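# Seat the held gear on its shaft, meshed with neighbours

## Task

The left gripper starts out holding a gear a little above the top of a shaft. Lower the gear over the shaft until it sits fully down and level (its axis lined up with the shaft), with its teeth engaged with the two gears on either side of it. Forcing or wedging it with too much push counts as failure.

## Robot and tools

Robot: two six-joint arms, left_arm and right_arm, each ending in a parallel two-finger gripper. Joint order per arm, always: waist (joint1), shoulder (joint2), elbow (joint3), wrist pitch (joint4), wrist yaw (joint5), wrist roll (joint6), then the gripper opening. Stated ranges in rad: waist -2.618 to 3.054, shoulder 0.000 to 3.142, elbow 0.000 to 3.142, wrist pitch -1.571 to 1.571, wrist yaw -1.571 to 1.571, wrist roll -2.094 to 2.094; real ends may differ by up to 0.059 rad.

Frames: the scene frame has its origin at table-top height between the arms, +x out over the table, +z up, left_arm on the +y side. left_arm base sits near (+0.006, +0.304, -0.005) m, right_arm near (-0.002, -0.271, -0.001) m, both almost level. Each arm's end_effector_position (metres, the point between the finger pads) and end_effector_quat_wxyz are given in that arm's own base frame; fixed cameras and the table use the scene frame. Fingers point along the gripper's +z and close along its y. Printed hand poses can be off by a few cm.

execute_actions(actions, cameras): actions is a list of actions; each action is a table of up to 15 rows, each row one 1/30 s step (short tables repeat their last row to 15 steps). Every row is one flat list of 14 numbers in [-1, 1] covering both arms: left_arm's 6 joint values and opening, then right_arm's 6 and opening. Joint values are offsets from the Joint targets reported when that action began (not from the previous row); scale 1.0 = 2.224 rad for waist, shoulder, elbow and 8.485 rad for the three wrist joints. Repeating an offset in a later action moves further. Opening is absolute: +1 fully open (about 87 mm gap), +0.5 about 69 mm, 0 about 43 mm, -0.5 about 18 mm, -1 closed. To keep a gripper unchanged, resend its current command; a 0 is itself a command. An action asking a joint more than 0.059 rad beyond its range is refused for both arms. An empty actions list returns state plus all camera images.

move(target, speed, blend, opening_speed, blocking, cameras): target is one 14-number row, same layout and scale as above, joint values being offsets from the current Joint targets, openings absolute; or a list of up to 15 such rows, each counted from those same starting targets. All joints travel together (gripper path is curved), paths take at least 0.5 s and at most 10 s. speed is rad/s for the joint with farthest to go (0.01 to 12.57, default 0.5), one number or one per target. blend in rad rounds corners in a list (0 = stop at each). opening_speed (0.2 or more, scale units per second) ramps the fingers. blocking=false returns after about 0.5 s while motion continues. The result adds a move: line: done, off_target (resting more than 0.035 rad from target), moving, held, or fault, plus limits=held if steps were withheld. Neither done nor off_target tells you about contact.

wait(seconds 0 to 10, cameras) lets time pass holding commands. stop(cameras) brakes a running move. zoom_image(camera, region [x0,y0,x1,y1] pixels, max 504x504) enlarges part of the newest image of cam_high, cam_left_wrist or cam_right_wrist (all 896x504). read_manual(section) gives licence texts only. finished_scene(scene) ends the scene irreversibly; the goal must hold without the robot afterwards; call nothing else in that reply.

Results: Joint positions and velocities per arm (rad, rad/s) with gripper motor position 0 closed to 1 open last; Joint targets are what your next offsets count from; grip_measured is on the command scale; Joint torques follow joint order, positive toward larger angle, with offsets and noise, wrapping at ±28 N m for the first three. "joint sent to its limit" means a joint hit its end; "joint command not followed" means the clearance check altered targets. MOTOR HOT appears near 75 °C; at 90 °C the arm folds and idles for the scene.

Cautions: release the gear only once it is seated and still; to hold, command opening about 0.04 below grip_measured at contact. Lower slowly with small offsets and check the wrist camera; if resistance appears, back off by commanding targets back past the measured positions rather than pressing. Avoid hitting the table, the bar, plate and rail near the bases, or the other arm; keep camera cables clear. Nothing may fall off the table. Avoid long stretched holds that heat motors. Time spent thinking lets the scene run on, so be brief.

Each tool is called after "Call:" as name(argument=value, ...) on one line, values as JSON.

## Session

Call:
execute_actions(actions=[])

Scene clock: 0.00 s.
left_arm: end_effector_position=(+0.2826, -0.1438, +0.1208) grip_measured=-0.512 end_effector_quat_wxyz=(-0.008, +0.859, +0.512, +0.005) | right_arm: end_effector_position=(+0.3825, +0.0000, +0.3605) grip_measured=+1.000 end_effector_quat_wxyz=(+0.707, +0.000, +0.707, +0.000)
Joint positions: left_arm=[-0.61 1.758 1.505 -1.329 -0.015 1.457 0.244] | right_arm=[0 1.047 1.047 0 0 0 1]
Joint velocities: within noise
Joint torques (N m): no reading
Heat: left arm: 30 °C; right arm: 29 °C.
Joint targets: left_arm=[-0.607 1.745 1.514 -1.335 -0.020 1.457] | right_arm=[0.000 1.042 1.060 0.010 -0.001 0.000]
Tool commands: left_gripper/opening=-1.0 right_gripper/opening=+1.0

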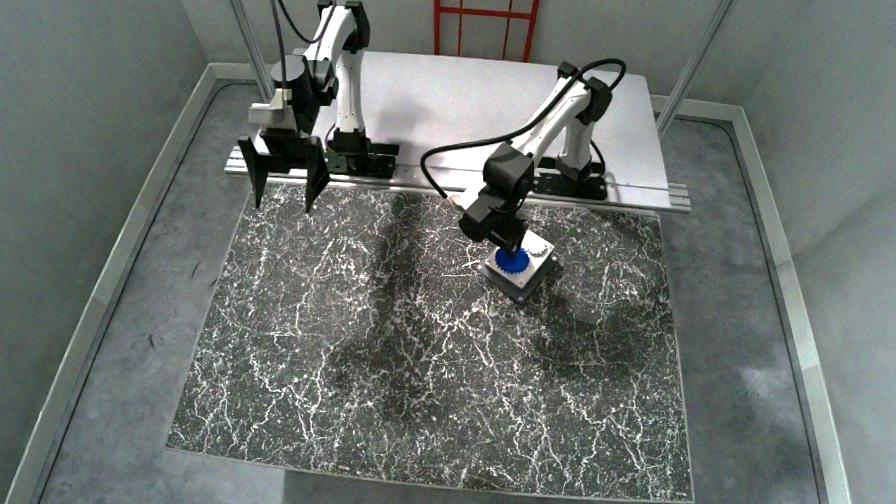

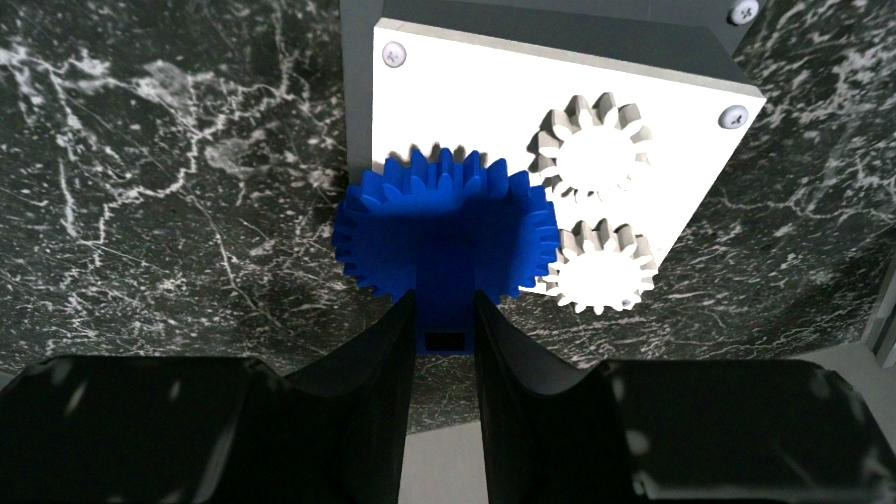

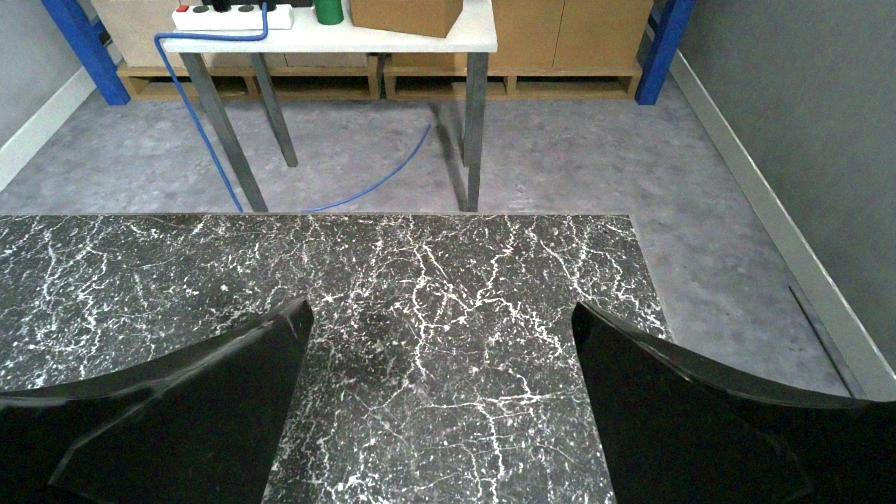

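Call:
zoom_image(camera="cam_left_wrist", region=[300, 60, 700, 360])

Call:
zoom_image(camera="cam_high", region=[450, 200, 590, 320])

Scaled by 1.260 from the camera's 896x504 image, which has a finer 1280x720 frame.

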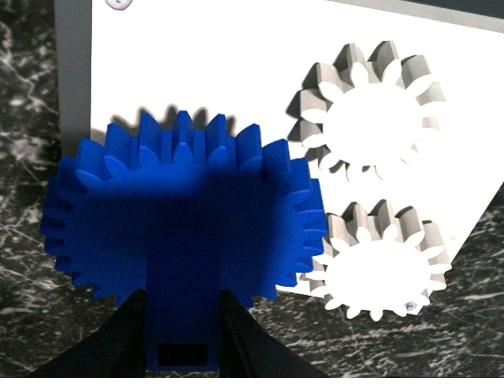

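Scaled by 3.600 from the camera's 896x504 image, which has a finer 1280x720 frame.

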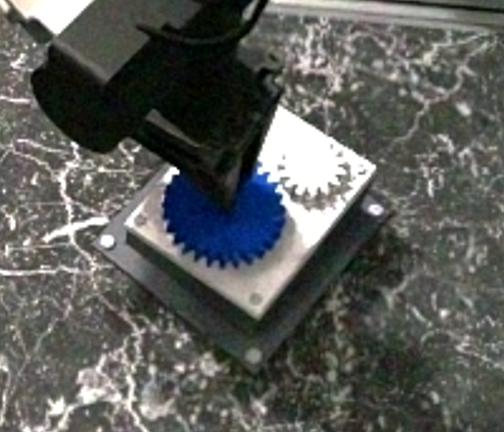

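Call:
move(target=[[0,-0.0007,0.0526,-0.014,0,0,-1,0,0,0,0,0,0,1],[0.07014,-0.0036,0.049,-0.0138,0,0.01839,-1,0,0,0,0,0,0,1]], cameras=["cam_left_wrist","cam_high"], speed=0.3)

Scene clock: 57.47 s.
left_arm: end_effector_position=(+0.3059, -0.1011, +0.1470) grip_measured=-0.512 end_effector_quat_wxyz=(-0.008, +0.856, +0.518, +0.004) | right_arm: end_effector_position=(+0.3825, +0.0000, +0.3605) grip_measured=+1.000 end_effector_quat_wxyz=(+0.707, +0.000, +0.707, +0.000)
Joint positions: left_arm=[-0.457 1.758 1.61 -1.432 -0.015 1.596 0.244] | right_arm=[0 1.047 1.047 0 0 0 1]
Joint torques (N m): left_arm=[0.43 -7.87 6.11 0.17 0.12 0.15] | right_arm=[-0.24 -2.76 8.02 2.24 -0.07 0.09]
Heat: left arm: 35 °C; right arm: 35 °C.
Joint targets: left_arm=[-0.451 1.737 1.623 -1.452 -0.020 1.614] | right_arm=[0.000 1.042 1.060 0.010 -0.001 0.000]
move: done
camera_calibration:
cam_left_wrist: T_world_to_cam=[[-0.884055, 0.467354, 0.00520753, 0.315414], [0.290547, 0.540809, 0.789372, -0.130909], [0.3661, 0.699361, -0.613893, 0.190464], [0, 0, 0, 1]] pos_world=[0.24715, -0.209816, 0.218618]
Images, in order (width x height): cam_high 896x504, cam_left_wrist 896x504.

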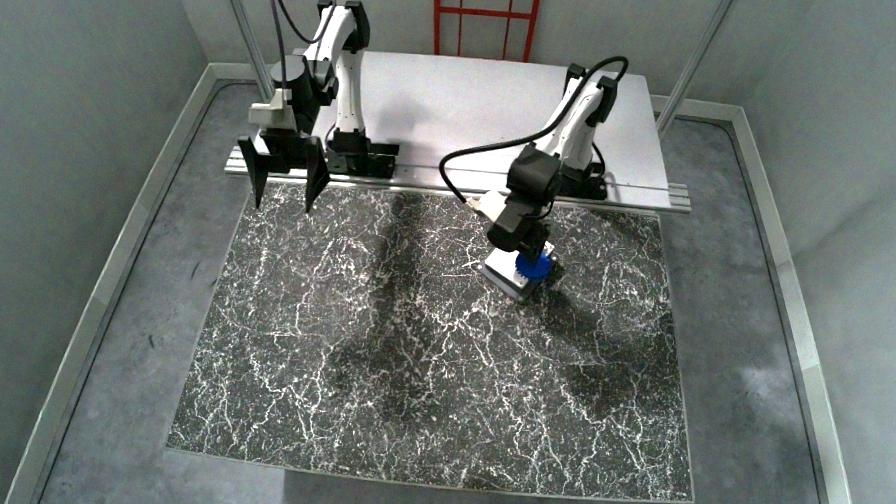

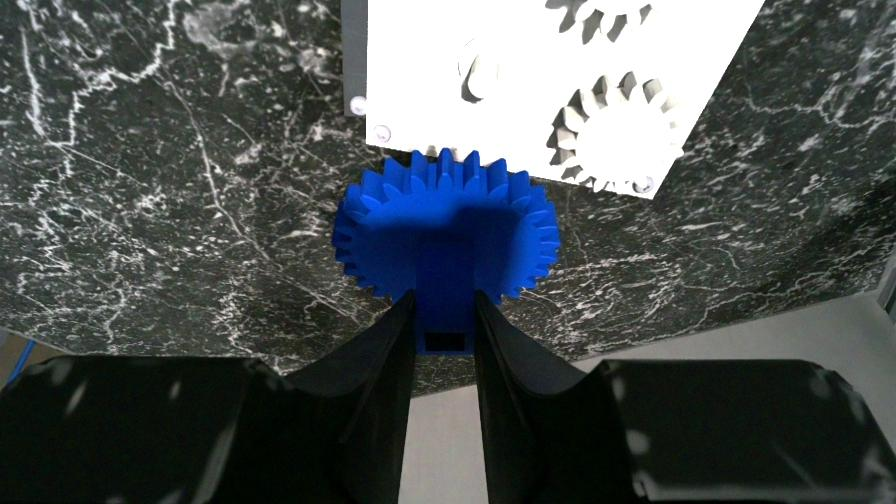

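Call:
zoom_image(camera="cam_left_wrist", region=[360, 20, 560, 160])

Call:
zoom_image(camera="cam_left_wrist", region=[320, 140, 570, 360])

Scaled by 2.520 from the camera's 896x504 image, which has a finer 1280x720 frame.

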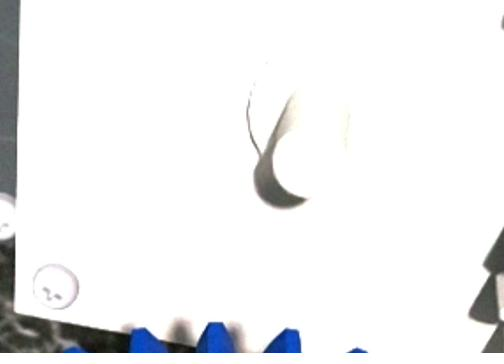

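Scaled by 2.016 from the camera's 896x504 image, which has a finer 1280x720 frame.

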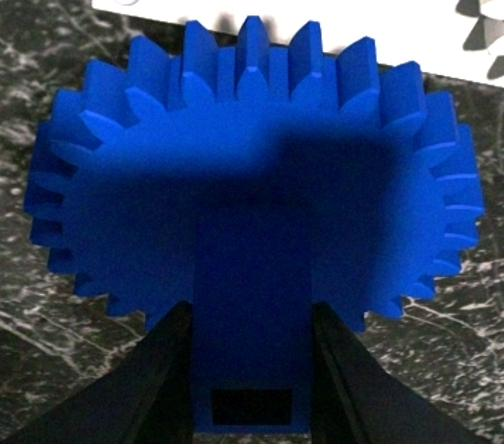

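Call:
move(target=[-0.0024,0.0924,0.1203,-0.0073,0,-0.0006,-1,0,0,0,0,0,0,1], cameras=["cam_left_wrist"], speed=0.3)

Call:
zoom_image(camera="cam_left_wrist", region=[500, 20, 700, 160])

Scene clock: 85.27 s.
left_arm: end_effector_position=(+0.3478, -0.1218, +0.1569) grip_measured=-0.512 end_effector_quat_wxyz=(+0.003, +0.856, +0.517, +0.011) | right_arm: end_effector_position=(+0.3825, +0.0000, +0.3605) grip_measured=+1.000 end_effector_quat_wxyz=(+0.707, +0.000, +0.707, +0.000)
Joint positions: left_arm=[-0.457 1.928 1.867 -1.493 -0.015 1.597 0.244] | right_arm=[0 1.047 1.047 0 0 0 1]
Joint torques (N m): left_arm=[-0.06 -6.34 6.91 0.21 0.11 0.1] | right_arm=[-0.24 -2.76 8.02 2.24 -0.07 0.09]
Heat: left arm: 37 °C; right arm: 36 °C.
Joint targets: left_arm=[-0.457 1.942 1.890 -1.513 -0.020 1.608] | right_arm=[0.000 1.042 1.060 0.010 -0.001 0.000]
move: done
camera_calibration:
cam_left_wrist: T_world_to_cam=[[-0.883689, 0.467579, -0.0215386, 0.366269], [0.271803, 0.550062, 0.789655, -0.132214], [0.381074, 0.691955, -0.613173, 0.18936], [0, 0, 0, 1]] pos_world=[0.287443, -0.229562, 0.228403]
Images, in order (width x height): cam_left_wrist 896x504.

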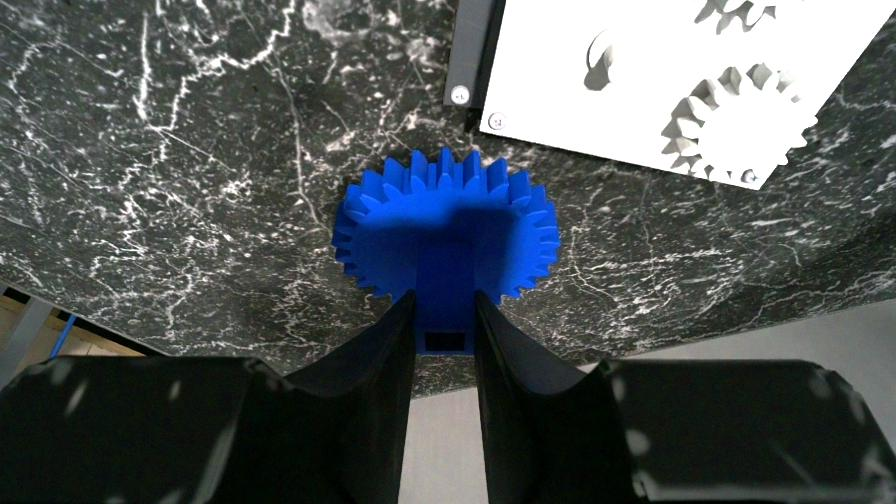

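Scaled by 2.520 from the camera's 896x504 image, which has a finer 1280x720 frame.

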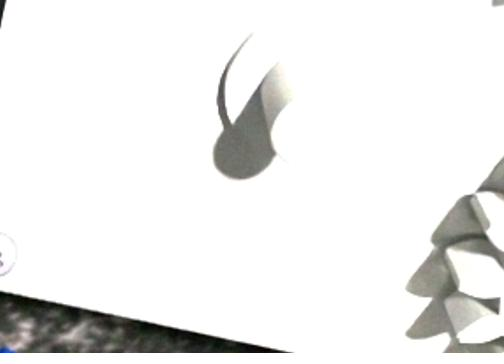

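Call:
zoom_image(camera="cam_left_wrist", region=[440, 0, 640, 160])

Call:
zoom_image(camera="cam_left_wrist", region=[690, 0, 890, 200])

Scaled by 2.520 from the camera's 896x504 image, which has a finer 1280x720 frame.

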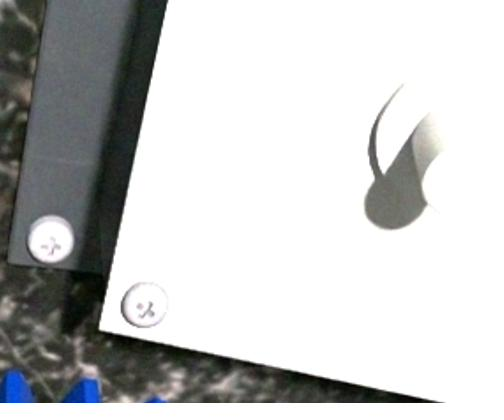

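Scaled by 2.520 from the camera's 896x504 image, which has a finer 1280x720 frame.

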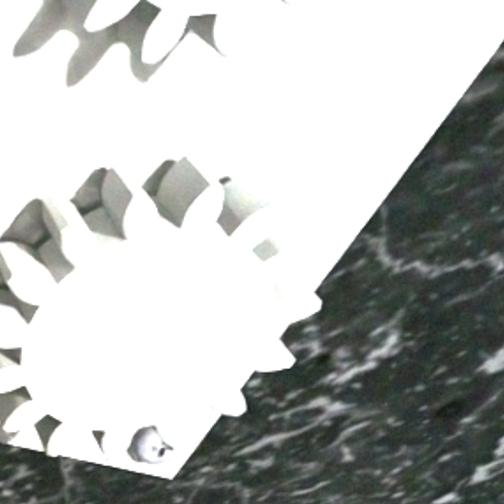

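Call:
move(target=[-0.0841,-0.0294,-0.1197,0.0034,-0.01113,-0.02174,-1,0,0,0,0,0,0,1], cameras=["cam_left_wrist"], speed=0.2)

Call:
zoom_image(camera="cam_left_wrist", region=[300, 60, 700, 360])

Scene clock: 259.30 s.
left_arm: end_effector_position=(+0.2852, -0.1368, +0.1174) grip_measured=-0.512 end_effector_quat_wxyz=(-0.104, +0.861, +0.498, +0.018) | right_arm: end_effector_position=(+0.3825, +0.0000, +0.3605) grip_measured=+1.000 end_effector_quat_wxyz=(+0.707, +0.000, +0.707, +0.000)
Joint positions: left_arm=[-0.642 1.907 1.64 -1.484 -0.114 1.441 0.244] | right_arm=[0 1.047 1.047 0 0 0 1]
Joint torques (N m): left_arm=[-0.35 -9.48 3.52 0.06 0.11 -0.17] | right_arm=[-0.24 -2.77 8.02 2.24 -0.07 0.09]
Heat: left arm: 36 °C; right arm: 40 °C.
Joint targets: left_arm=[-0.644 1.877 1.624 -1.485 -0.114 1.424] | right_arm=[0.000 1.042 1.060 0.010 -0.001 0.000]
move: done
camera_calibration:
cam_left_wrist: T_world_to_cam=[[-0.859382, 0.486295, 0.158052, 0.291639], [0.371155, 0.380628, 0.846975, -0.133871], [0.35172, 0.786536, -0.507596, 0.208353], [0, 0, 0, 1]] pos_world=[0.227035, -0.254745, 0.173051]
Images, in order (width x height): cam_left_wrist 896x504.

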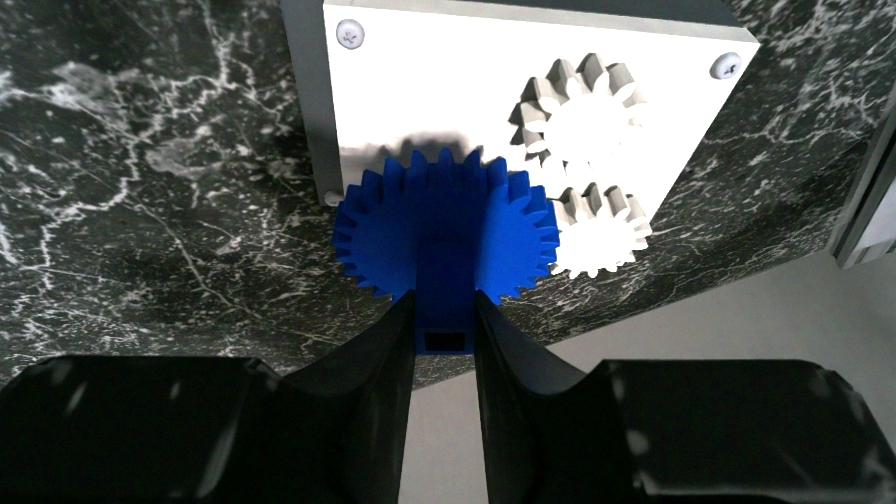

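Scaled by 1.260 from the camera's 896x504 image, which has a finer 1280x720 frame.

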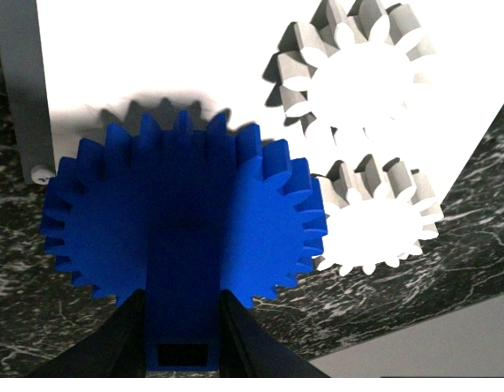

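Call:
move(target=[-0.0040,-0.0216,-0.0214,0.0035,-0.0017,-0.0029,-1,0,0,0,0,0,0,1], cameras=["cam_left_wrist"], speed=0.2)

Call:
zoom_image(camera="cam_left_wrist", region=[300, 0, 800, 300])

Scene clock: 310.20 s.
left_arm: end_effector_position=(+0.2789, -0.1335, +0.1183) grip_measured=-0.512 end_effector_quat_wxyz=(-0.097, +0.856, +0.507, +0.026) | right_arm: end_effector_position=(+0.3825, +0.0000, +0.3605) grip_measured=+1.000 end_effector_quat_wxyz=(+0.707, +0.000, +0.707, +0.000)
Joint positions: left_arm=[-0.648 1.864 1.589 -1.457 -0.121 1.415 0.244] | right_arm=[0 1.047 1.047 0 0 0 1]
Joint torques (N m): left_arm=[-0.46 -9.59 3.89 0.11 0.01 -0.2] | right_arm=[-0.25 -2.77 8.01 2.24 -0.07 0.1]
Heat: left arm: 39 °C; right arm: 41 °C.
Joint targets: left_arm=[-0.653 1.829 1.577 -1.455 -0.129 1.399] | right_arm=[0.000 1.042 1.060 0.010 -0.001 0.000]
move: done
camera_calibration:
cam_left_wrist: T_world_to_cam=[[-0.871114, 0.471855, 0.136063, 0.288346], [0.344744, 0.390272, 0.853721, -0.12584], [0.34973, 0.790595, -0.502641, 0.208976], [0, 0, 0, 1]] pos_world=[0.22148, -0.252161, 0.173239]
Images, in order (width x height): cam_left_wrist 896x504.

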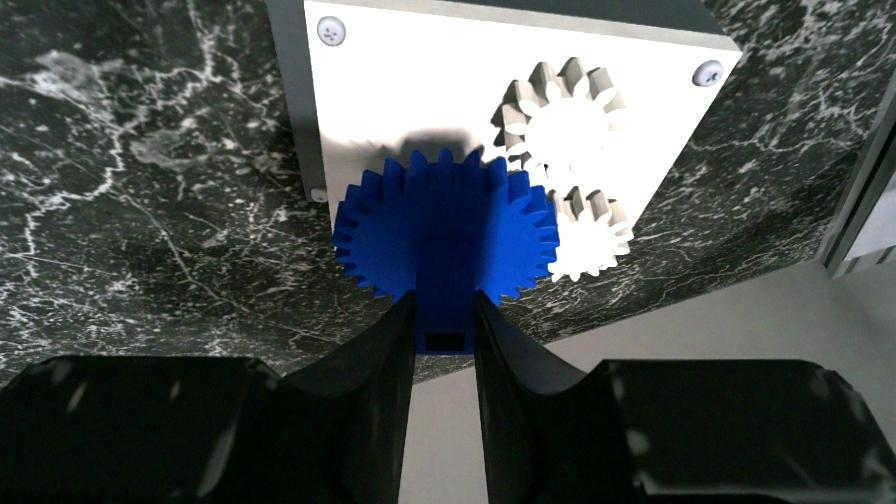

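Scaled by 1.008 from the camera's 896x504 image, which has a finer 1280x720 frame.

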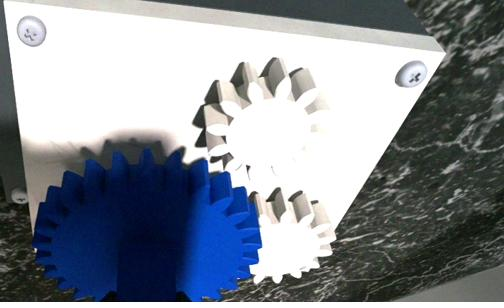

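Call:
move(target=[0.009,0.1061,0.1295,-0.00825,-0.0003,0.0041,-1,0,0,0,0,0,0,1], cameras=["cam_left_wrist"], speed=0.2)

Call:
zoom_image(camera="cam_left_wrist", region=[550, 100, 750, 300])

Call:
zoom_image(camera="cam_left_wrist", region=[400, 0, 896, 330])

Scene clock: 367.73 s.
left_arm: end_effector_position=(+0.3206, -0.1629, +0.1162) grip_measured=-0.512 end_effector_quat_wxyz=(-0.086, +0.856, +0.509, +0.030) | right_arm: end_effector_position=(+0.3825, +0.0000, +0.3605) grip_measured=+1.000 end_effector_quat_wxyz=(+0.707, +0.000, +0.707, +0.000)
Joint positions: left_arm=[-0.643 2.049 1.842 -1.501 -0.121 1.418 0.244] | right_arm=[0 1.047 1.047 0 0 0 1]
Joint torques (N m): left_arm=[0.81 -6.9 6.78 -0.1 -0.02 0.14] | right_arm=[-0.24 -2.76 8.02 2.24 -0.07 0.1]
Heat: left arm: 46 °C; right arm: 41 °C.
Joint targets: left_arm=[-0.633 2.065 1.865 -1.525 -0.131 1.434] | right_arm=[0.000 1.042 1.060 0.010 -0.001 0.000]
move: done
camera_calibration:
cam_left_wrist: T_world_to_cam=[[-0.874436, 0.471999, 0.112154, 0.34269], [0.327521, 0.4038, 0.854211, -0.119203], [0.357899, 0.783685, -0.507687, 0.213351], [0, 0, 0, 1]] pos_world=[0.262344, -0.280815, 0.171705]
Images, in order (width x height): cam_left_wrist 896x504.

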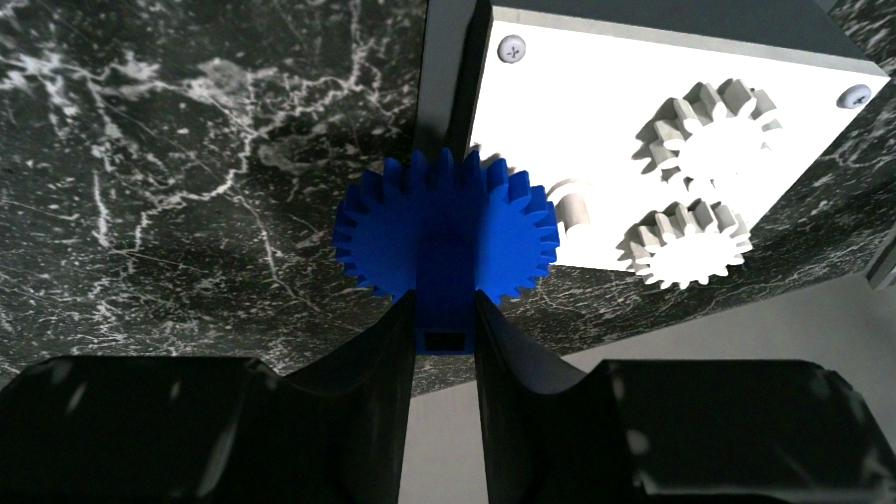

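Scaled by 2.520 from the camera's 896x504 image, which has a finer 1280x720 frame.

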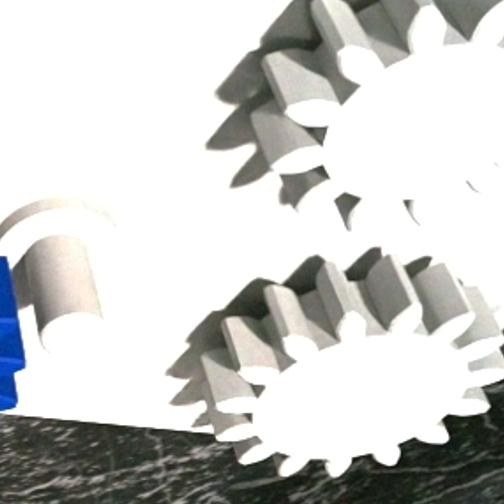

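Scaled by 1.016 from the camera's 896x504 image, which has a finer 1280x720 frame.

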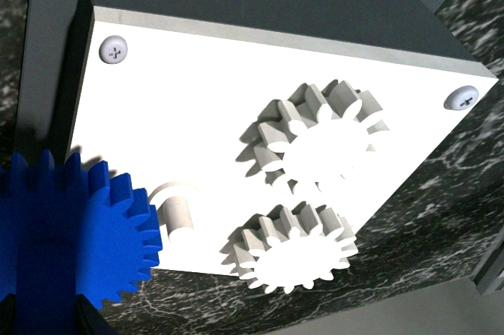

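Call:
move(target=[[-0.0175,-0.0926,-0.0839,-0.0027,-0.0018,-0.0058,-1,0,0,0,0,0,0,1],[-0.0175,-0.0926,-0.1102,0.0042,-0.0018,-0.0058,-1,0,0,0,0,0,0,1]], cameras=["cam_left_wrist","cam_high"], speed=0.2)

Call:
zoom_image(camera="cam_left_wrist", region=[400, 30, 680, 310])

Call:
zoom_image(camera="cam_high", region=[450, 210, 580, 320])

Scene clock: 443.90 s.
left_arm: end_effector_position=(+0.2765, -0.1364, +0.1189) grip_measured=-0.512 end_effector_quat_wxyz=(-0.118, +0.856, +0.503, +0.026) | right_arm: end_effector_position=(+0.3825, +0.0000, +0.3605) grip_measured=+1.000 end_effector_quat_wxyz=(+0.707, +0.000, +0.707, +0.000)
Joint positions: left_arm=[-0.667 1.901 1.627 -1.501 -0.133 1.399 0.244] | right_arm=[0 1.047 1.047 0 0 0 1]
Joint torques (N m): left_arm=[-0.5 -10.36 4.19 0.15 -0.08 -0.15] | right_arm=[-0.24 -2.76 8.02 2.24 -0.07 0.09]
Heat: left arm: 42 °C; right arm: 42 °C.
Joint targets: left_arm=[-0.672 1.859 1.619 -1.489 -0.147 1.385] | right_arm=[0.000 1.042 1.060 0.010 -0.001 0.000]
move: off_target (left_arm); left_arm: the shoulder is farthest, 0.042 rad from its target
camera_calibration:
cam_left_wrist: T_world_to_cam=[[-0.865157, 0.470871, 0.172577, 0.281529], [0.36579, 0.357085, 0.85947, -0.135339], [0.343075, 0.806703, -0.481175, 0.213828], [0, 0, 0, 1]] pos_world=[0.219713, -0.256732, 0.170622]
Images, in order (width x height): cam_high 896x504, cam_left_wrist 896x504.

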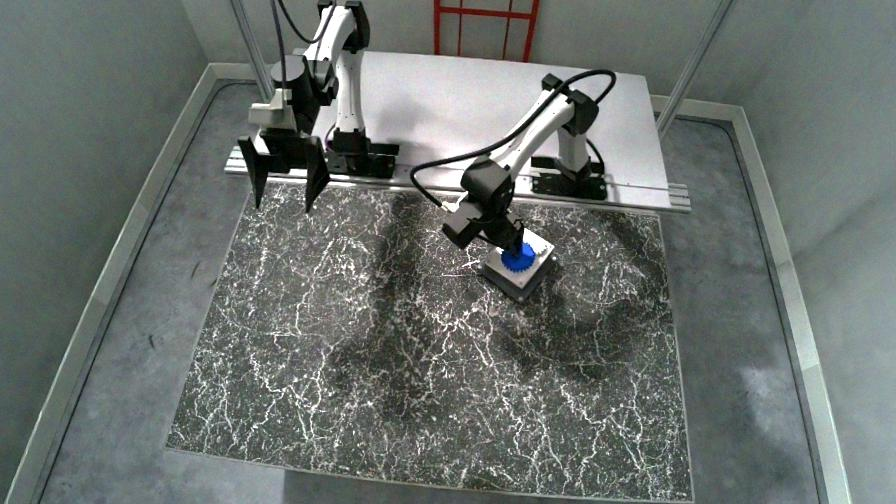

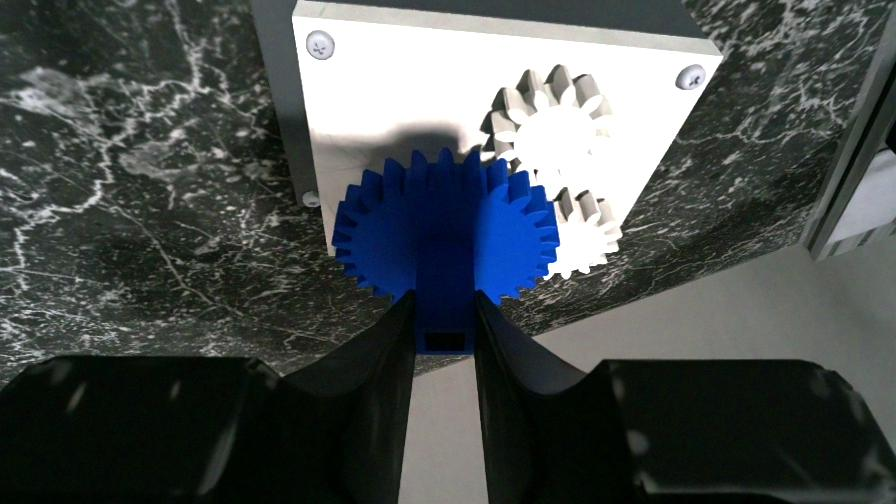

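Scaled by 1.800 from the camera's 896x504 image, which has a finer 1280x720 frame.

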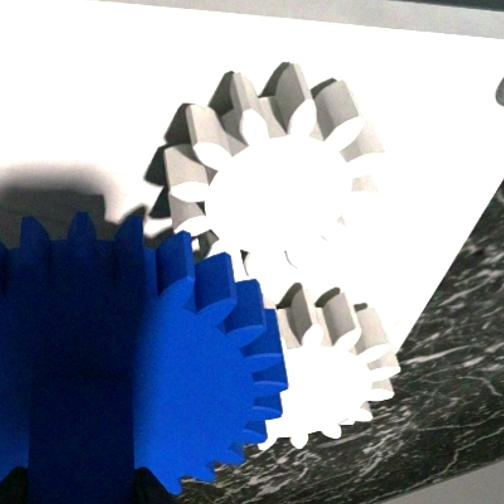

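Scaled by 3.877 from the camera's 896x504 image, which has a finer 1280x720 frame.

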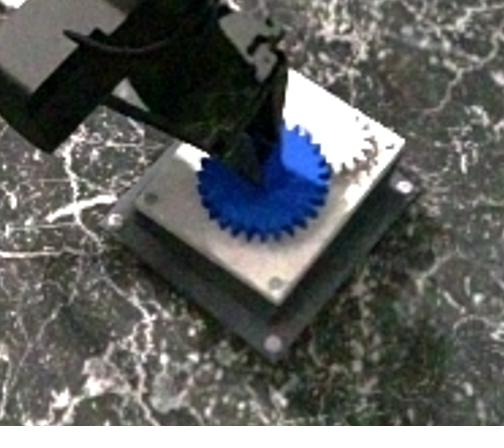

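Call:
move(target=[0,-0.0067,0.0045,0.0021,-0.0009,0,-1,0,0,0,0,0,0,1], speed=0.1)

Scene clock: 450.10 s.
left_arm: end_effector_position=(+0.2809, -0.1390, +0.1217) grip_measured=-0.512 end_effector_quat_wxyz=(-0.103, +0.857, +0.504, +0.034) | right_arm: end_effector_position=(+0.3825, +0.0000, +0.3605) grip_measured=+1.000 end_effector_quat_wxyz=(+0.707, +0.000, +0.707, +0.000)
Joint positions: left_arm=[-0.667 1.888 1.627 -1.48 -0.137 1.399 0.244] | right_arm=[0 1.047 1.047 0 0 0 1]
Joint torques (N m): left_arm=[-0.54 -10.5 5.09 0.14 -0.07 -0.16] | right_arm=[-0.24 -2.76 8.01 2.24 -0.06 0.09]
Heat: left arm: 42 °C; right arm: 42 °C.
Joint targets: left_arm=[-0.672 1.844 1.629 -1.472 -0.154 1.385] | right_arm=[0.000 1.042 1.060 0.010 -0.001 0.000]
move: off_target (left_arm); left_arm: the shoulder is farthest, 0.044 rad from its target

Call:
wait(seconds=0, cameras=["cam_left_wrist"])

Call:
zoom_image(camera="cam_left_wrist", region=[440, 50, 660, 300])

Scene clock: 453.53 s.
left_arm: end_effector_position=(+0.2809, -0.1391, +0.1217) grip_measured=-0.512 end_effector_quat_wxyz=(-0.103, +0.857, +0.504, +0.034) | right_arm: end_effector_position=(+0.3825, +0.0000, +0.3605) grip_measured=+1.000 end_effector_quat_wxyz=(+0.707, +0.000, +0.707, +0.000)
Joint positions: left_arm=[-0.667 1.888 1.627 -1.479 -0.137 1.399 0.244] | right_arm=[0 1.047 1.047 0 0 0 1]
Joint torques (N m): left_arm=[-0.55 -10.45 5.05 0.15 -0.11 -0.17] | right_arm=[-0.24 -2.76 8.01 2.24 -0.06 0.09]
Heat: left arm: 42 °C; right arm: 42 °C.
Joint targets: left_arm=[-0.672 1.844 1.629 -1.472 -0.154 1.385] | right_arm=[0.000 1.042 1.060 0.010 -0.001 0.000]
Tool commands: left_gripper/opening=-1.0 right_gripper/opening=+1.0
camera_calibration:
cam_left_wrist: T_world_to_cam=[[-0.869417, 0.47438, 0.138126, 0.292009], [0.34053, 0.372771, 0.86318, -0.129625], [0.357986, 0.797499, -0.485634, 0.210902], [0, 0, 0, 1]] pos_world=[0.222519, -0.258397, 0.173977]
Images, in order (width x height): cam_left_wrist 896x504.

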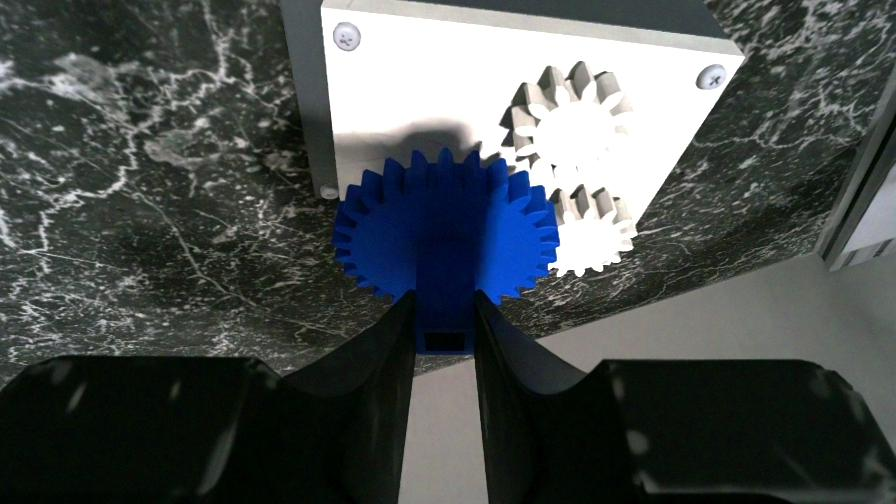

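Scaled by 2.016 from the camera's 896x504 image, which has a finer 1280x720 frame.

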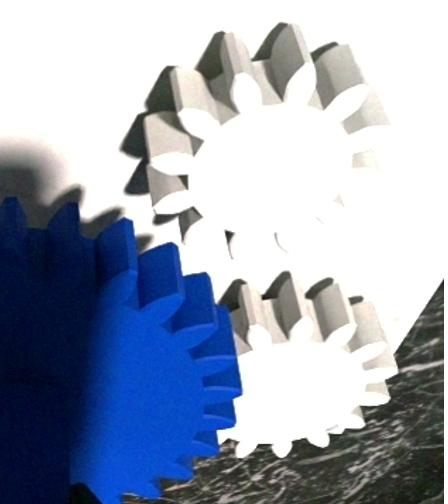

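Call:
move(target=[0.001,-0.0012,-0.0121,0.0029,0,0.0002,-1,0,0,0,0,0,0,1], speed=0.05, cameras=["cam_left_wrist"])

Call:
zoom_image(camera="cam_left_wrist", region=[320, 100, 660, 360])

Scene clock: 503.77 s.
left_arm: end_effector_position=(+0.2817, -0.1395, +0.1178) grip_measured=-0.512 end_effector_quat_wxyz=(-0.100, +0.857, +0.505, +0.036) | right_arm: end_effector_position=(+0.3825, +0.0000, +0.3605) grip_measured=+1.000 end_effector_quat_wxyz=(+0.707, +0.000, +0.707, +0.000)
Joint positions: left_arm=[-0.667 1.885 1.61 -1.457 -0.138 1.399 0.244] | right_arm=[0 1.047 1.047 0 0 0 1]
Joint torques (N m): left_arm=[-0.43 -10.4 4.4 0.18 -0.11 -0.14] | right_arm=[-0.24 -2.76 8.01 2.24 -0.07 0.09]
Heat: left arm: 47 °C; right arm: 43 °C.
Joint targets: left_arm=[-0.670 1.842 1.603 -1.447 -0.154 1.387] | right_arm=[0.000 1.042 1.060 0.010 -0.001 0.000]
move: off_target (left_arm); left_arm: the shoulder is farthest, 0.044 rad from its target
camera_calibration:
cam_left_wrist: T_world_to_cam=[[-0.870171, 0.474973, 0.131159, 0.29451], [0.335263, 0.375631, 0.864002, -0.124629], [0.361111, 0.795802, -0.486105, 0.208015], [0, 0, 0, 1]] pos_world=[0.222941, -0.258609, 0.170169]
Images, in order (width x height): cam_left_wrist 896x504.

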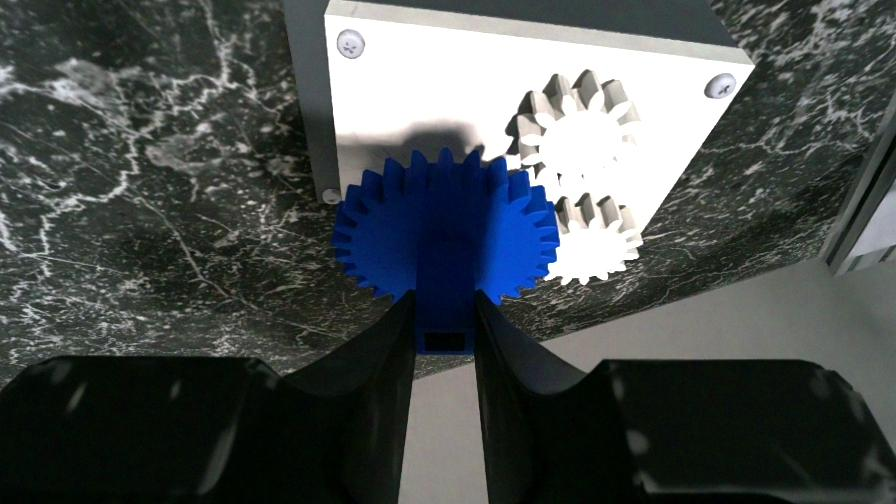

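Scaled by 1.482 from the camera's 896x504 image, which has a finer 1280x720 frame.

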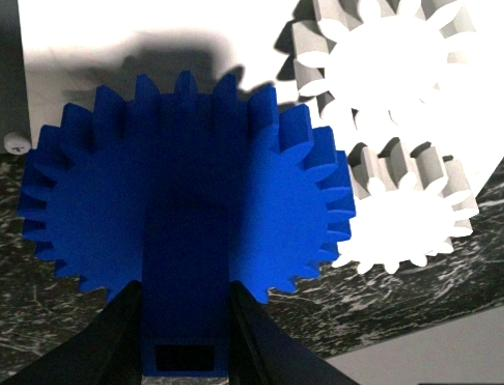

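Call:
move(target=[0,0,-0.0058,0,0,0,-1,0,0,0,0,0,0,1], speed=0.05)

Scene clock: 514.00 s.
left_arm: end_effector_position=(+0.2815, -0.1387, +0.1178) grip_measured=-0.512 end_effector_quat_wxyz=(-0.099, +0.857, +0.505, +0.037) | right_arm: end_effector_position=(+0.3825, +0.0000, +0.3605) grip_measured=+1.000 end_effector_quat_wxyz=(+0.707, +0.000, +0.707, +0.000)
Joint positions: left_arm=[-0.667 1.879 1.601 -1.451 -0.141 1.399 0.244] | right_arm=[0 1.047 1.047 0 0 0 1]
Joint torques (N m): left_arm=[-0.28 -9.92 4.04 0.15 -0.07 -0.15] | right_arm=[-0.24 -2.77 8.02 2.24 -0.06 0.09]
Heat: left arm: 47 °C; right arm: 43 °C.
Joint targets: left_arm=[-0.670 1.841 1.590 -1.447 -0.154 1.387] | right_arm=[0.000 1.042 1.060 0.010 -0.001 0.000]
move: off_target (left_arm); left_arm: the shoulder is farthest, 0.037 rad from its target

Call:
move(target=[0,0,0.0099,-0.0047,0,0,-1,0,0,0,0,0,0,1], speed=0.1)

Scene clock: 525.83 s.
left_arm: end_effector_position=(+0.2795, -0.1370, +0.1183) grip_measured=-0.512 end_effector_quat_wxyz=(-0.104, +0.857, +0.504, +0.036) | right_arm: end_effector_position=(+0.3825, +0.0000, +0.3605) grip_measured=+1.000 end_effector_quat_wxyz=(+0.707, +0.000, +0.707, +0.000)
Joint positions: left_arm=[-0.667 1.879 1.601 -1.462 -0.142 1.399 0.244] | right_arm=[0 1.047 1.047 0 0 0 1]
Joint torques (N m): left_arm=[-0.32 -9.83 5.76 -0.14 -0.06 -0.12] | right_arm=[-0.24 -2.77 8.02 2.24 -0.07 0.09]
Heat: left arm: 46 °C; right arm: 43 °C.
Joint targets: left_arm=[-0.670 1.841 1.612 -1.487 -0.154 1.387] | right_arm=[0.000 1.042 1.060 0.010 -0.001 0.000]
move: off_target (left_arm); left_arm: the shoulder is farthest, 0.038 rad from its target

Call:
move(target=[0,0,-0.0135,0.0037,0,0,-1,0,0,0,0,0,0,1], speed=0.05)

Scene clock: 534.60 s.
left_arm: end_effector_position=(+0.2784, -0.1361, +0.1156) grip_measured=-0.512 end_effector_quat_wxyz=(-0.106, +0.857, +0.504, +0.035) | right_arm: end_effector_position=(+0.3825, +0.0000, +0.3605) grip_measured=+1.000 end_effector_quat_wxyz=(+0.707, +0.000, +0.707, +0.000)
Joint positions: left_arm=[-0.667 1.879 1.589 -1.456 -0.142 1.399 0.244] | right_arm=[0 1.047 1.047 0 0 0 1]
Joint torques (N m): left_arm=[-0.24 -9.91 4.23 0.08 -0.08 -0.13] | right_arm=[-0.24 -2.76 8.02 2.24 -0.07 0.1]
Heat: left arm: 46 °C; right arm: 43 °C.
Joint targets: left_arm=[-0.670 1.841 1.582 -1.456 -0.154 1.387] | right_arm=[0.000 1.042 1.060 0.010 -0.001 0.000]
move: off_target (left_arm); left_arm: the shoulder is farthest, 0.038 rad from its target

Call:
move(target=[0.0009,-0.0018,-0.0101,0.0031,0,0.0003,-1,0,0,0,0,0,0,1], speed=0.05, cameras=["cam_left_wrist"])

Call:
zoom_image(camera="cam_left_wrist", region=[440, 80, 660, 310])

Scene clock: 544.13 s.
left_arm: end_effector_position=(+0.2781, -0.1358, +0.1123) grip_measured=-0.512 end_effector_quat_wxyz=(-0.105, +0.857, +0.504, +0.036) | right_arm: end_effector_position=(+0.3825, +0.0000, +0.3605) grip_measured=+1.000 end_effector_quat_wxyz=(+0.707, +0.000, +0.707, +0.000)
Joint positions: left_arm=[-0.667 1.874 1.571 -1.438 -0.142 1.399 0.244] | right_arm=[0 1.047 1.047 0 0 0 1]
Joint torques (N m): left_arm=[-0.14 -9.81 4.05 0.17 -0.03 -0.1] | right_arm=[-0.24 -2.77 8.02 2.24 -0.07 0.09]
Heat: left arm: 45 °C; right arm: 43 °C.
Joint targets: left_arm=[-0.668 1.838 1.559 -1.429 -0.154 1.389] | right_arm=[0.000 1.042 1.060 0.010 -0.001 0.000]
move: off_target (left_arm); left_arm: the shoulder is farthest, 0.037 rad from its target
camera_calibration:
cam_left_wrist: T_world_to_cam=[[-0.869239, 0.474394, 0.13919, 0.289025], [0.339528, 0.368166, 0.865548, -0.122369], [0.359366, 0.799627, -0.481095, 0.20412], [0, 0, 0, 1]] pos_world=[0.219426, -0.255279, 0.163888]
Images, in order (width x height): cam_left_wrist 896x504.

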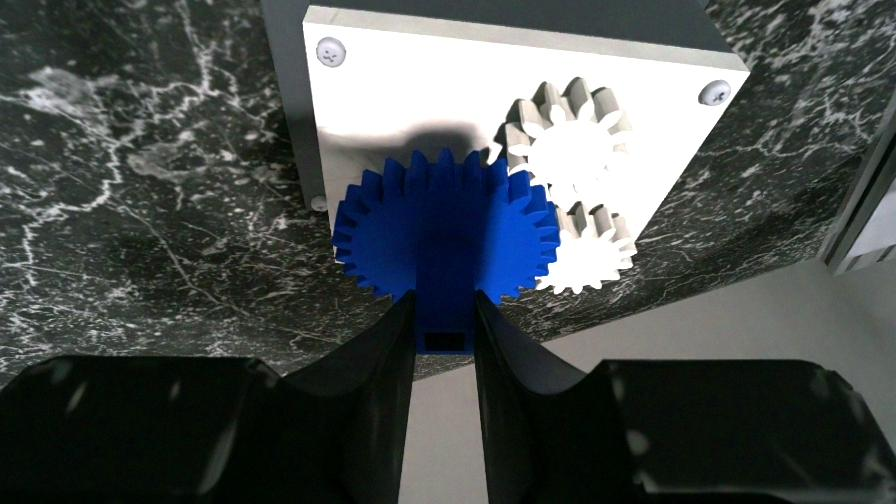

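Scaled by 2.191 from the camera's 896x504 image, which has a finer 1280x720 frame.

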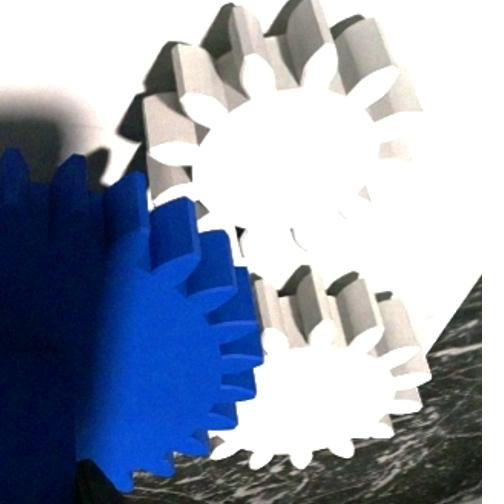

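Call:
move(target=[0.0018,-0.0013,-0.009,0.0016,0,0.0003,-1,0,0,0,0,0,0,1], speed=0.05)

Scene clock: 553.27 s.
left_arm: end_effector_position=(+0.2778, -0.1355, +0.1123) grip_measured=-0.512 end_effector_quat_wxyz=(-0.099, +0.857, +0.504, +0.038) | right_arm: end_effector_position=(+0.3825, +0.0000, +0.3605) grip_measured=+1.000 end_effector_quat_wxyz=(+0.707, +0.000, +0.707, +0.000)
Joint positions: left_arm=[-0.667 1.862 1.556 -1.425 -0.143 1.399 0.244] | right_arm=[0 1.047 1.047 0 0 0 1]
Joint torques (N m): left_arm=[0.2 -8.85 3.58 0.19 -0.03 -0.07] | right_arm=[-0.24 -2.77 8.01 2.24 -0.07 0.09]
Heat: left arm: 46 °C; right arm: 43 °C.
Joint targets: left_arm=[-0.664 1.835 1.539 -1.416 -0.154 1.392] | right_arm=[0.000 1.042 1.060 0.010 -0.001 0.000]
move: done

Call:
move(target=[0,-0.0022,-0.0031,0,0,0.0041,-1,0,0,0,0,0,0,1], speed=0.05)

Scene clock: 631.90 s.
left_arm: end_effector_position=(+0.2777, -0.1353, +0.1123) grip_measured=-0.512 end_effector_quat_wxyz=(-0.098, +0.860, +0.500, +0.038) | right_arm: end_effector_position=(+0.3825, +0.0000, +0.3605) grip_measured=+1.000 end_effector_quat_wxyz=(+0.707, +0.000, +0.707, +0.000)
Joint positions: left_arm=[-0.667 1.856 1.55 -1.42 -0.143 1.41 0.244] | right_arm=[0 1.047 1.047 0 0 0 1]
Joint torques (N m): left_arm=[0.18 -8.84 3.47 0.15 -0.04 0.11] | right_arm=[-0.24 -2.76 8.03 2.24 -0.07 0.1]
Heat: left arm: 44 °C; right arm: 43 °C.
Joint targets: left_arm=[-0.664 1.830 1.532 -1.416 -0.154 1.426] | right_arm=[0.000 1.042 1.060 0.010 -0.001 0.000]
move: done

Call:
move(target=[[0,-0.0008,-0.001,0,0,0.0012,-1,0,0,0,0,0,0,1],[0,-0.0016,-0.002,0.0001,0,0.0024,-1,0,0,0,0,0,0,1]], speed=0.05)

Scene clock: 636.40 s.
left_arm: end_effector_position=(+0.2778, -0.1352, +0.1123) grip_measured=-0.512 end_effector_quat_wxyz=(-0.098, +0.865, +0.491, +0.037) | right_arm: end_effector_position=(+0.3825, +0.0000, +0.3605) grip_measured=+1.000 end_effector_quat_wxyz=(+0.707, +0.000, +0.707, +0.000)
Joint positions: left_arm=[-0.667 1.852 1.545 -1.419 -0.143 1.431 0.244] | right_arm=[0 1.047 1.047 0 0 0 1]
Joint torques (N m): left_arm=[0.29 -8.96 3.52 0.12 -0.05 0.17] | right_arm=[-0.24 -2.77 8.02 2.24 -0.07 0.09]
Heat: left arm: 44 °C; right arm: 43 °C.
Joint targets: left_arm=[-0.664 1.826 1.528 -1.415 -0.154 1.447] | right_arm=[0.000 1.042 1.060 0.010 -0.001 0.000]
move: done

Call:
move(target=[0,-0.0012,-0.0015,0.0001,0,0.0018,-1,0,0,0,0,0,0,1], speed=0.05)

Call:
move(target=[0,-0.0012,-0.0015,0.0001,0,0.0018,-1,0,0,0,0,0,0,1], speed=0.05, cameras=["cam_left_wrist"])

Call:
zoom_image(camera="cam_left_wrist", region=[440, 80, 660, 310])

Scene clock: 640.80 s.
left_arm: end_effector_position=(+0.2778, -0.1351, +0.1123) grip_measured=-0.512 end_effector_quat_wxyz=(-0.098, +0.869, +0.484, +0.036) | right_arm: end_effector_position=(+0.3825, +0.0000, +0.3605) grip_measured=+1.000 end_effector_quat_wxyz=(+0.707, +0.000, +0.707, +0.000)
Joint positions: left_arm=[-0.667 1.85 1.542 -1.419 -0.143 1.446 0.244] | right_arm=[0 1.047 1.047 0 0 0 1]
Joint torques (N m): left_arm=[0.24 -8.8 3.51 0.14 -0.04 0.15] | right_arm=[-0.24 -2.76 8.02 2.24 -0.07 0.09]
Heat: left arm: 45 °C; right arm: 43 °C.
Joint targets: left_arm=[-0.664 1.824 1.524 -1.414 -0.154 1.462] | right_arm=[0.000 1.042 1.060 0.010 -0.001 0.000]
move: done

Scene clock: 641.57 s.
left_arm: end_effector_position=(+0.2779, -0.1351, +0.1122) grip_measured=-0.512 end_effector_quat_wxyz=(-0.098, +0.872, +0.478, +0.036) | right_arm: end_effector_position=(+0.3825, +0.0000, +0.3605) grip_measured=+1.000 end_effector_quat_wxyz=(+0.707, +0.000, +0.707, +0.000)
Joint positions: left_arm=[-0.667 1.847 1.539 -1.417 -0.143 1.461 0.244] | right_arm=[0 1.047 1.047 0 0 0 1]
Joint torques (N m): left_arm=[0.12 -8.76 3.45 0.13 -0.06 0.12] | right_arm=[-0.24 -2.76 8.02 2.24 -0.07 0.09]
Heat: left arm: 45 °C; right arm: 43 °C.
Joint targets: left_arm=[-0.664 1.821 1.521 -1.413 -0.154 1.477] | right_arm=[0.000 1.042 1.060 0.010 -0.001 0.000]
move: done
camera_calibration:
cam_left_wrist: T_world_to_cam=[[-0.838502, 0.528283, 0.133532, 0.287945], [0.36206, 0.357019, 0.861075, -0.129661], [0.407218, 0.77036, -0.490631, 0.187439], [0, 0, 0, 1]] pos_world=[0.212059, -0.250221, 0.165162]
Images, in order (width x height): cam_left_wrist 896x504.

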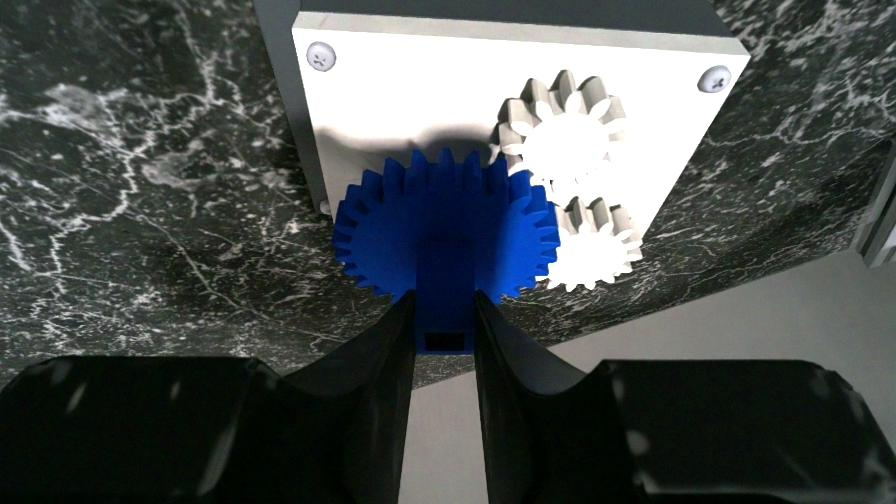

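Scaled by 2.191 from the camera's 896x504 image, which has a finer 1280x720 frame.

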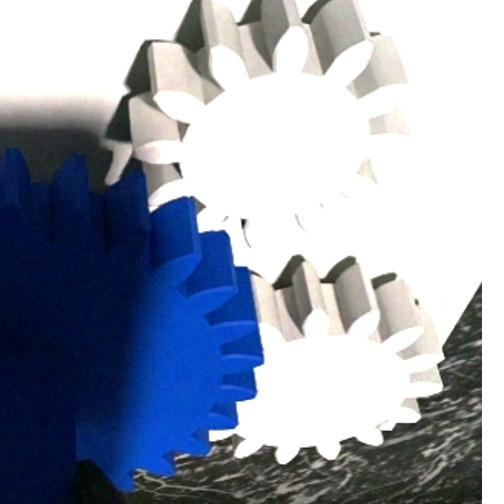

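Call:
zoom_image(camera="cam_left_wrist", region=[490, 150, 590, 220])

Call:
zoom_image(camera="cam_left_wrist", region=[520, 200, 660, 300])

Scaled by 5.040 from the camera's 896x504 image, which has a finer 1280x720 frame.

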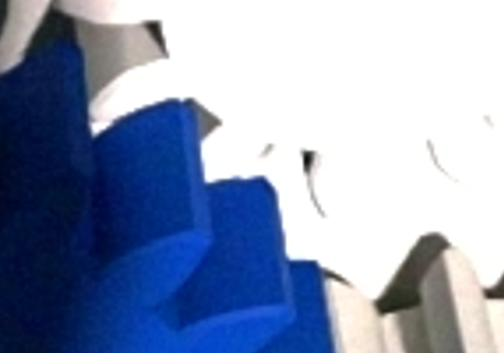

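Scaled by 3.600 from the camera's 896x504 image, which has a finer 1280x720 frame.

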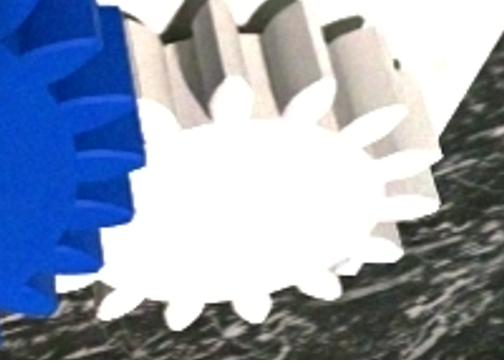

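Call:
move(target=[0.0005,0.0103,0.0115,-0.0040,0,0,-1,0,0,0,0,0,0,1], speed=0.05)

Scene clock: 679.57 s.
left_arm: end_effector_position=(+0.2779, -0.1351, +0.1123) grip_measured=-0.512 end_effector_quat_wxyz=(-0.098, +0.872, +0.477, +0.036) | right_arm: end_effector_position=(+0.3825, +0.0000, +0.3605) grip_measured=+1.000 end_effector_quat_wxyz=(+0.707, +0.000, +0.707, +0.000)
Joint positions: left_arm=[-0.667 1.846 1.539 -1.418 -0.143 1.462 0.244] | right_arm=[0 1.047 1.047 0 0 0 1]
Joint torques (N m): left_arm=[0.28 -6.99 5.5 -0.17 -0.04 0.15] | right_arm=[-0.24 -2.76 8.02 2.24 -0.07 0.1]
Heat: left arm: 48 °C; right arm: 43 °C.
Joint targets: left_arm=[-0.662 1.844 1.547 -1.447 -0.154 1.478] | right_arm=[0.000 1.042 1.060 0.010 -0.001 0.000]
move: done

Call:
move(target=[0.001,0.007,0.005,-0.0015,0,0,-1,0,0,0,0,0,0,1], speed=0.05)

Scene clock: 682.70 s.
left_arm: end_effector_position=(+0.2779, -0.1351, +0.1128) grip_measured=-0.512 end_effector_quat_wxyz=(-0.099, +0.873, +0.477, +0.036) | right_arm: end_effector_position=(+0.3825, +0.0000, +0.3605) grip_measured=+1.000 end_effector_quat_wxyz=(+0.707, +0.000, +0.707, +0.000)
Joint positions: left_arm=[-0.667 1.846 1.541 -1.42 -0.143 1.463 0.244] | right_arm=[0 1.047 1.047 0 0 0 1]
Joint torques (N m): left_arm=[0.5 -5.72 6.28 -0.27 -0.05 0.12] | right_arm=[-0.24 -2.77 8.01 2.24 -0.07 0.09]
Heat: left arm: 47 °C; right arm: 43 °C.
Joint targets: left_arm=[-0.660 1.859 1.558 -1.460 -0.154 1.478] | right_arm=[0.000 1.042 1.060 0.010 -0.001 0.000]
move: off_target (left_arm); left_arm: the wrist pitch is farthest, 0.040 rad from its target

Call:
move(target=[0,0,-0.009,0.0,0,0,-1,0,0,0,0,0,0,1], speed=0.05)

Scene clock: 686.50 s.
left_arm: end_effector_position=(+0.2779, -0.1351, +0.1128) grip_measured=-0.512 end_effector_quat_wxyz=(-0.099, +0.873, +0.477, +0.036) | right_arm: end_effector_position=(+0.3825, +0.0000, +0.3605) grip_measured=+1.000 end_effector_quat_wxyz=(+0.707, +0.000, +0.707, +0.000)
Joint positions: left_arm=[-0.667 1.846 1.541 -1.42 -0.143 1.463 0.244] | right_arm=[0 1.047 1.047 0 0 0 1]
Joint torques (N m): left_arm=[0.61 -5.79 4.64 -0.27 -0.04 0.14] | right_arm=[-0.24 -2.76 8.02 2.24 -0.06 0.1]
Heat: left arm: 47 °C; right arm: 43 °C.
Joint targets: left_arm=[-0.660 1.859 1.538 -1.460 -0.154 1.478] | right_arm=[0.000 1.042 1.060 0.010 -0.001 0.000]
move: off_target (left_arm); left_arm: the wrist pitch is farthest, 0.040 rad from its target


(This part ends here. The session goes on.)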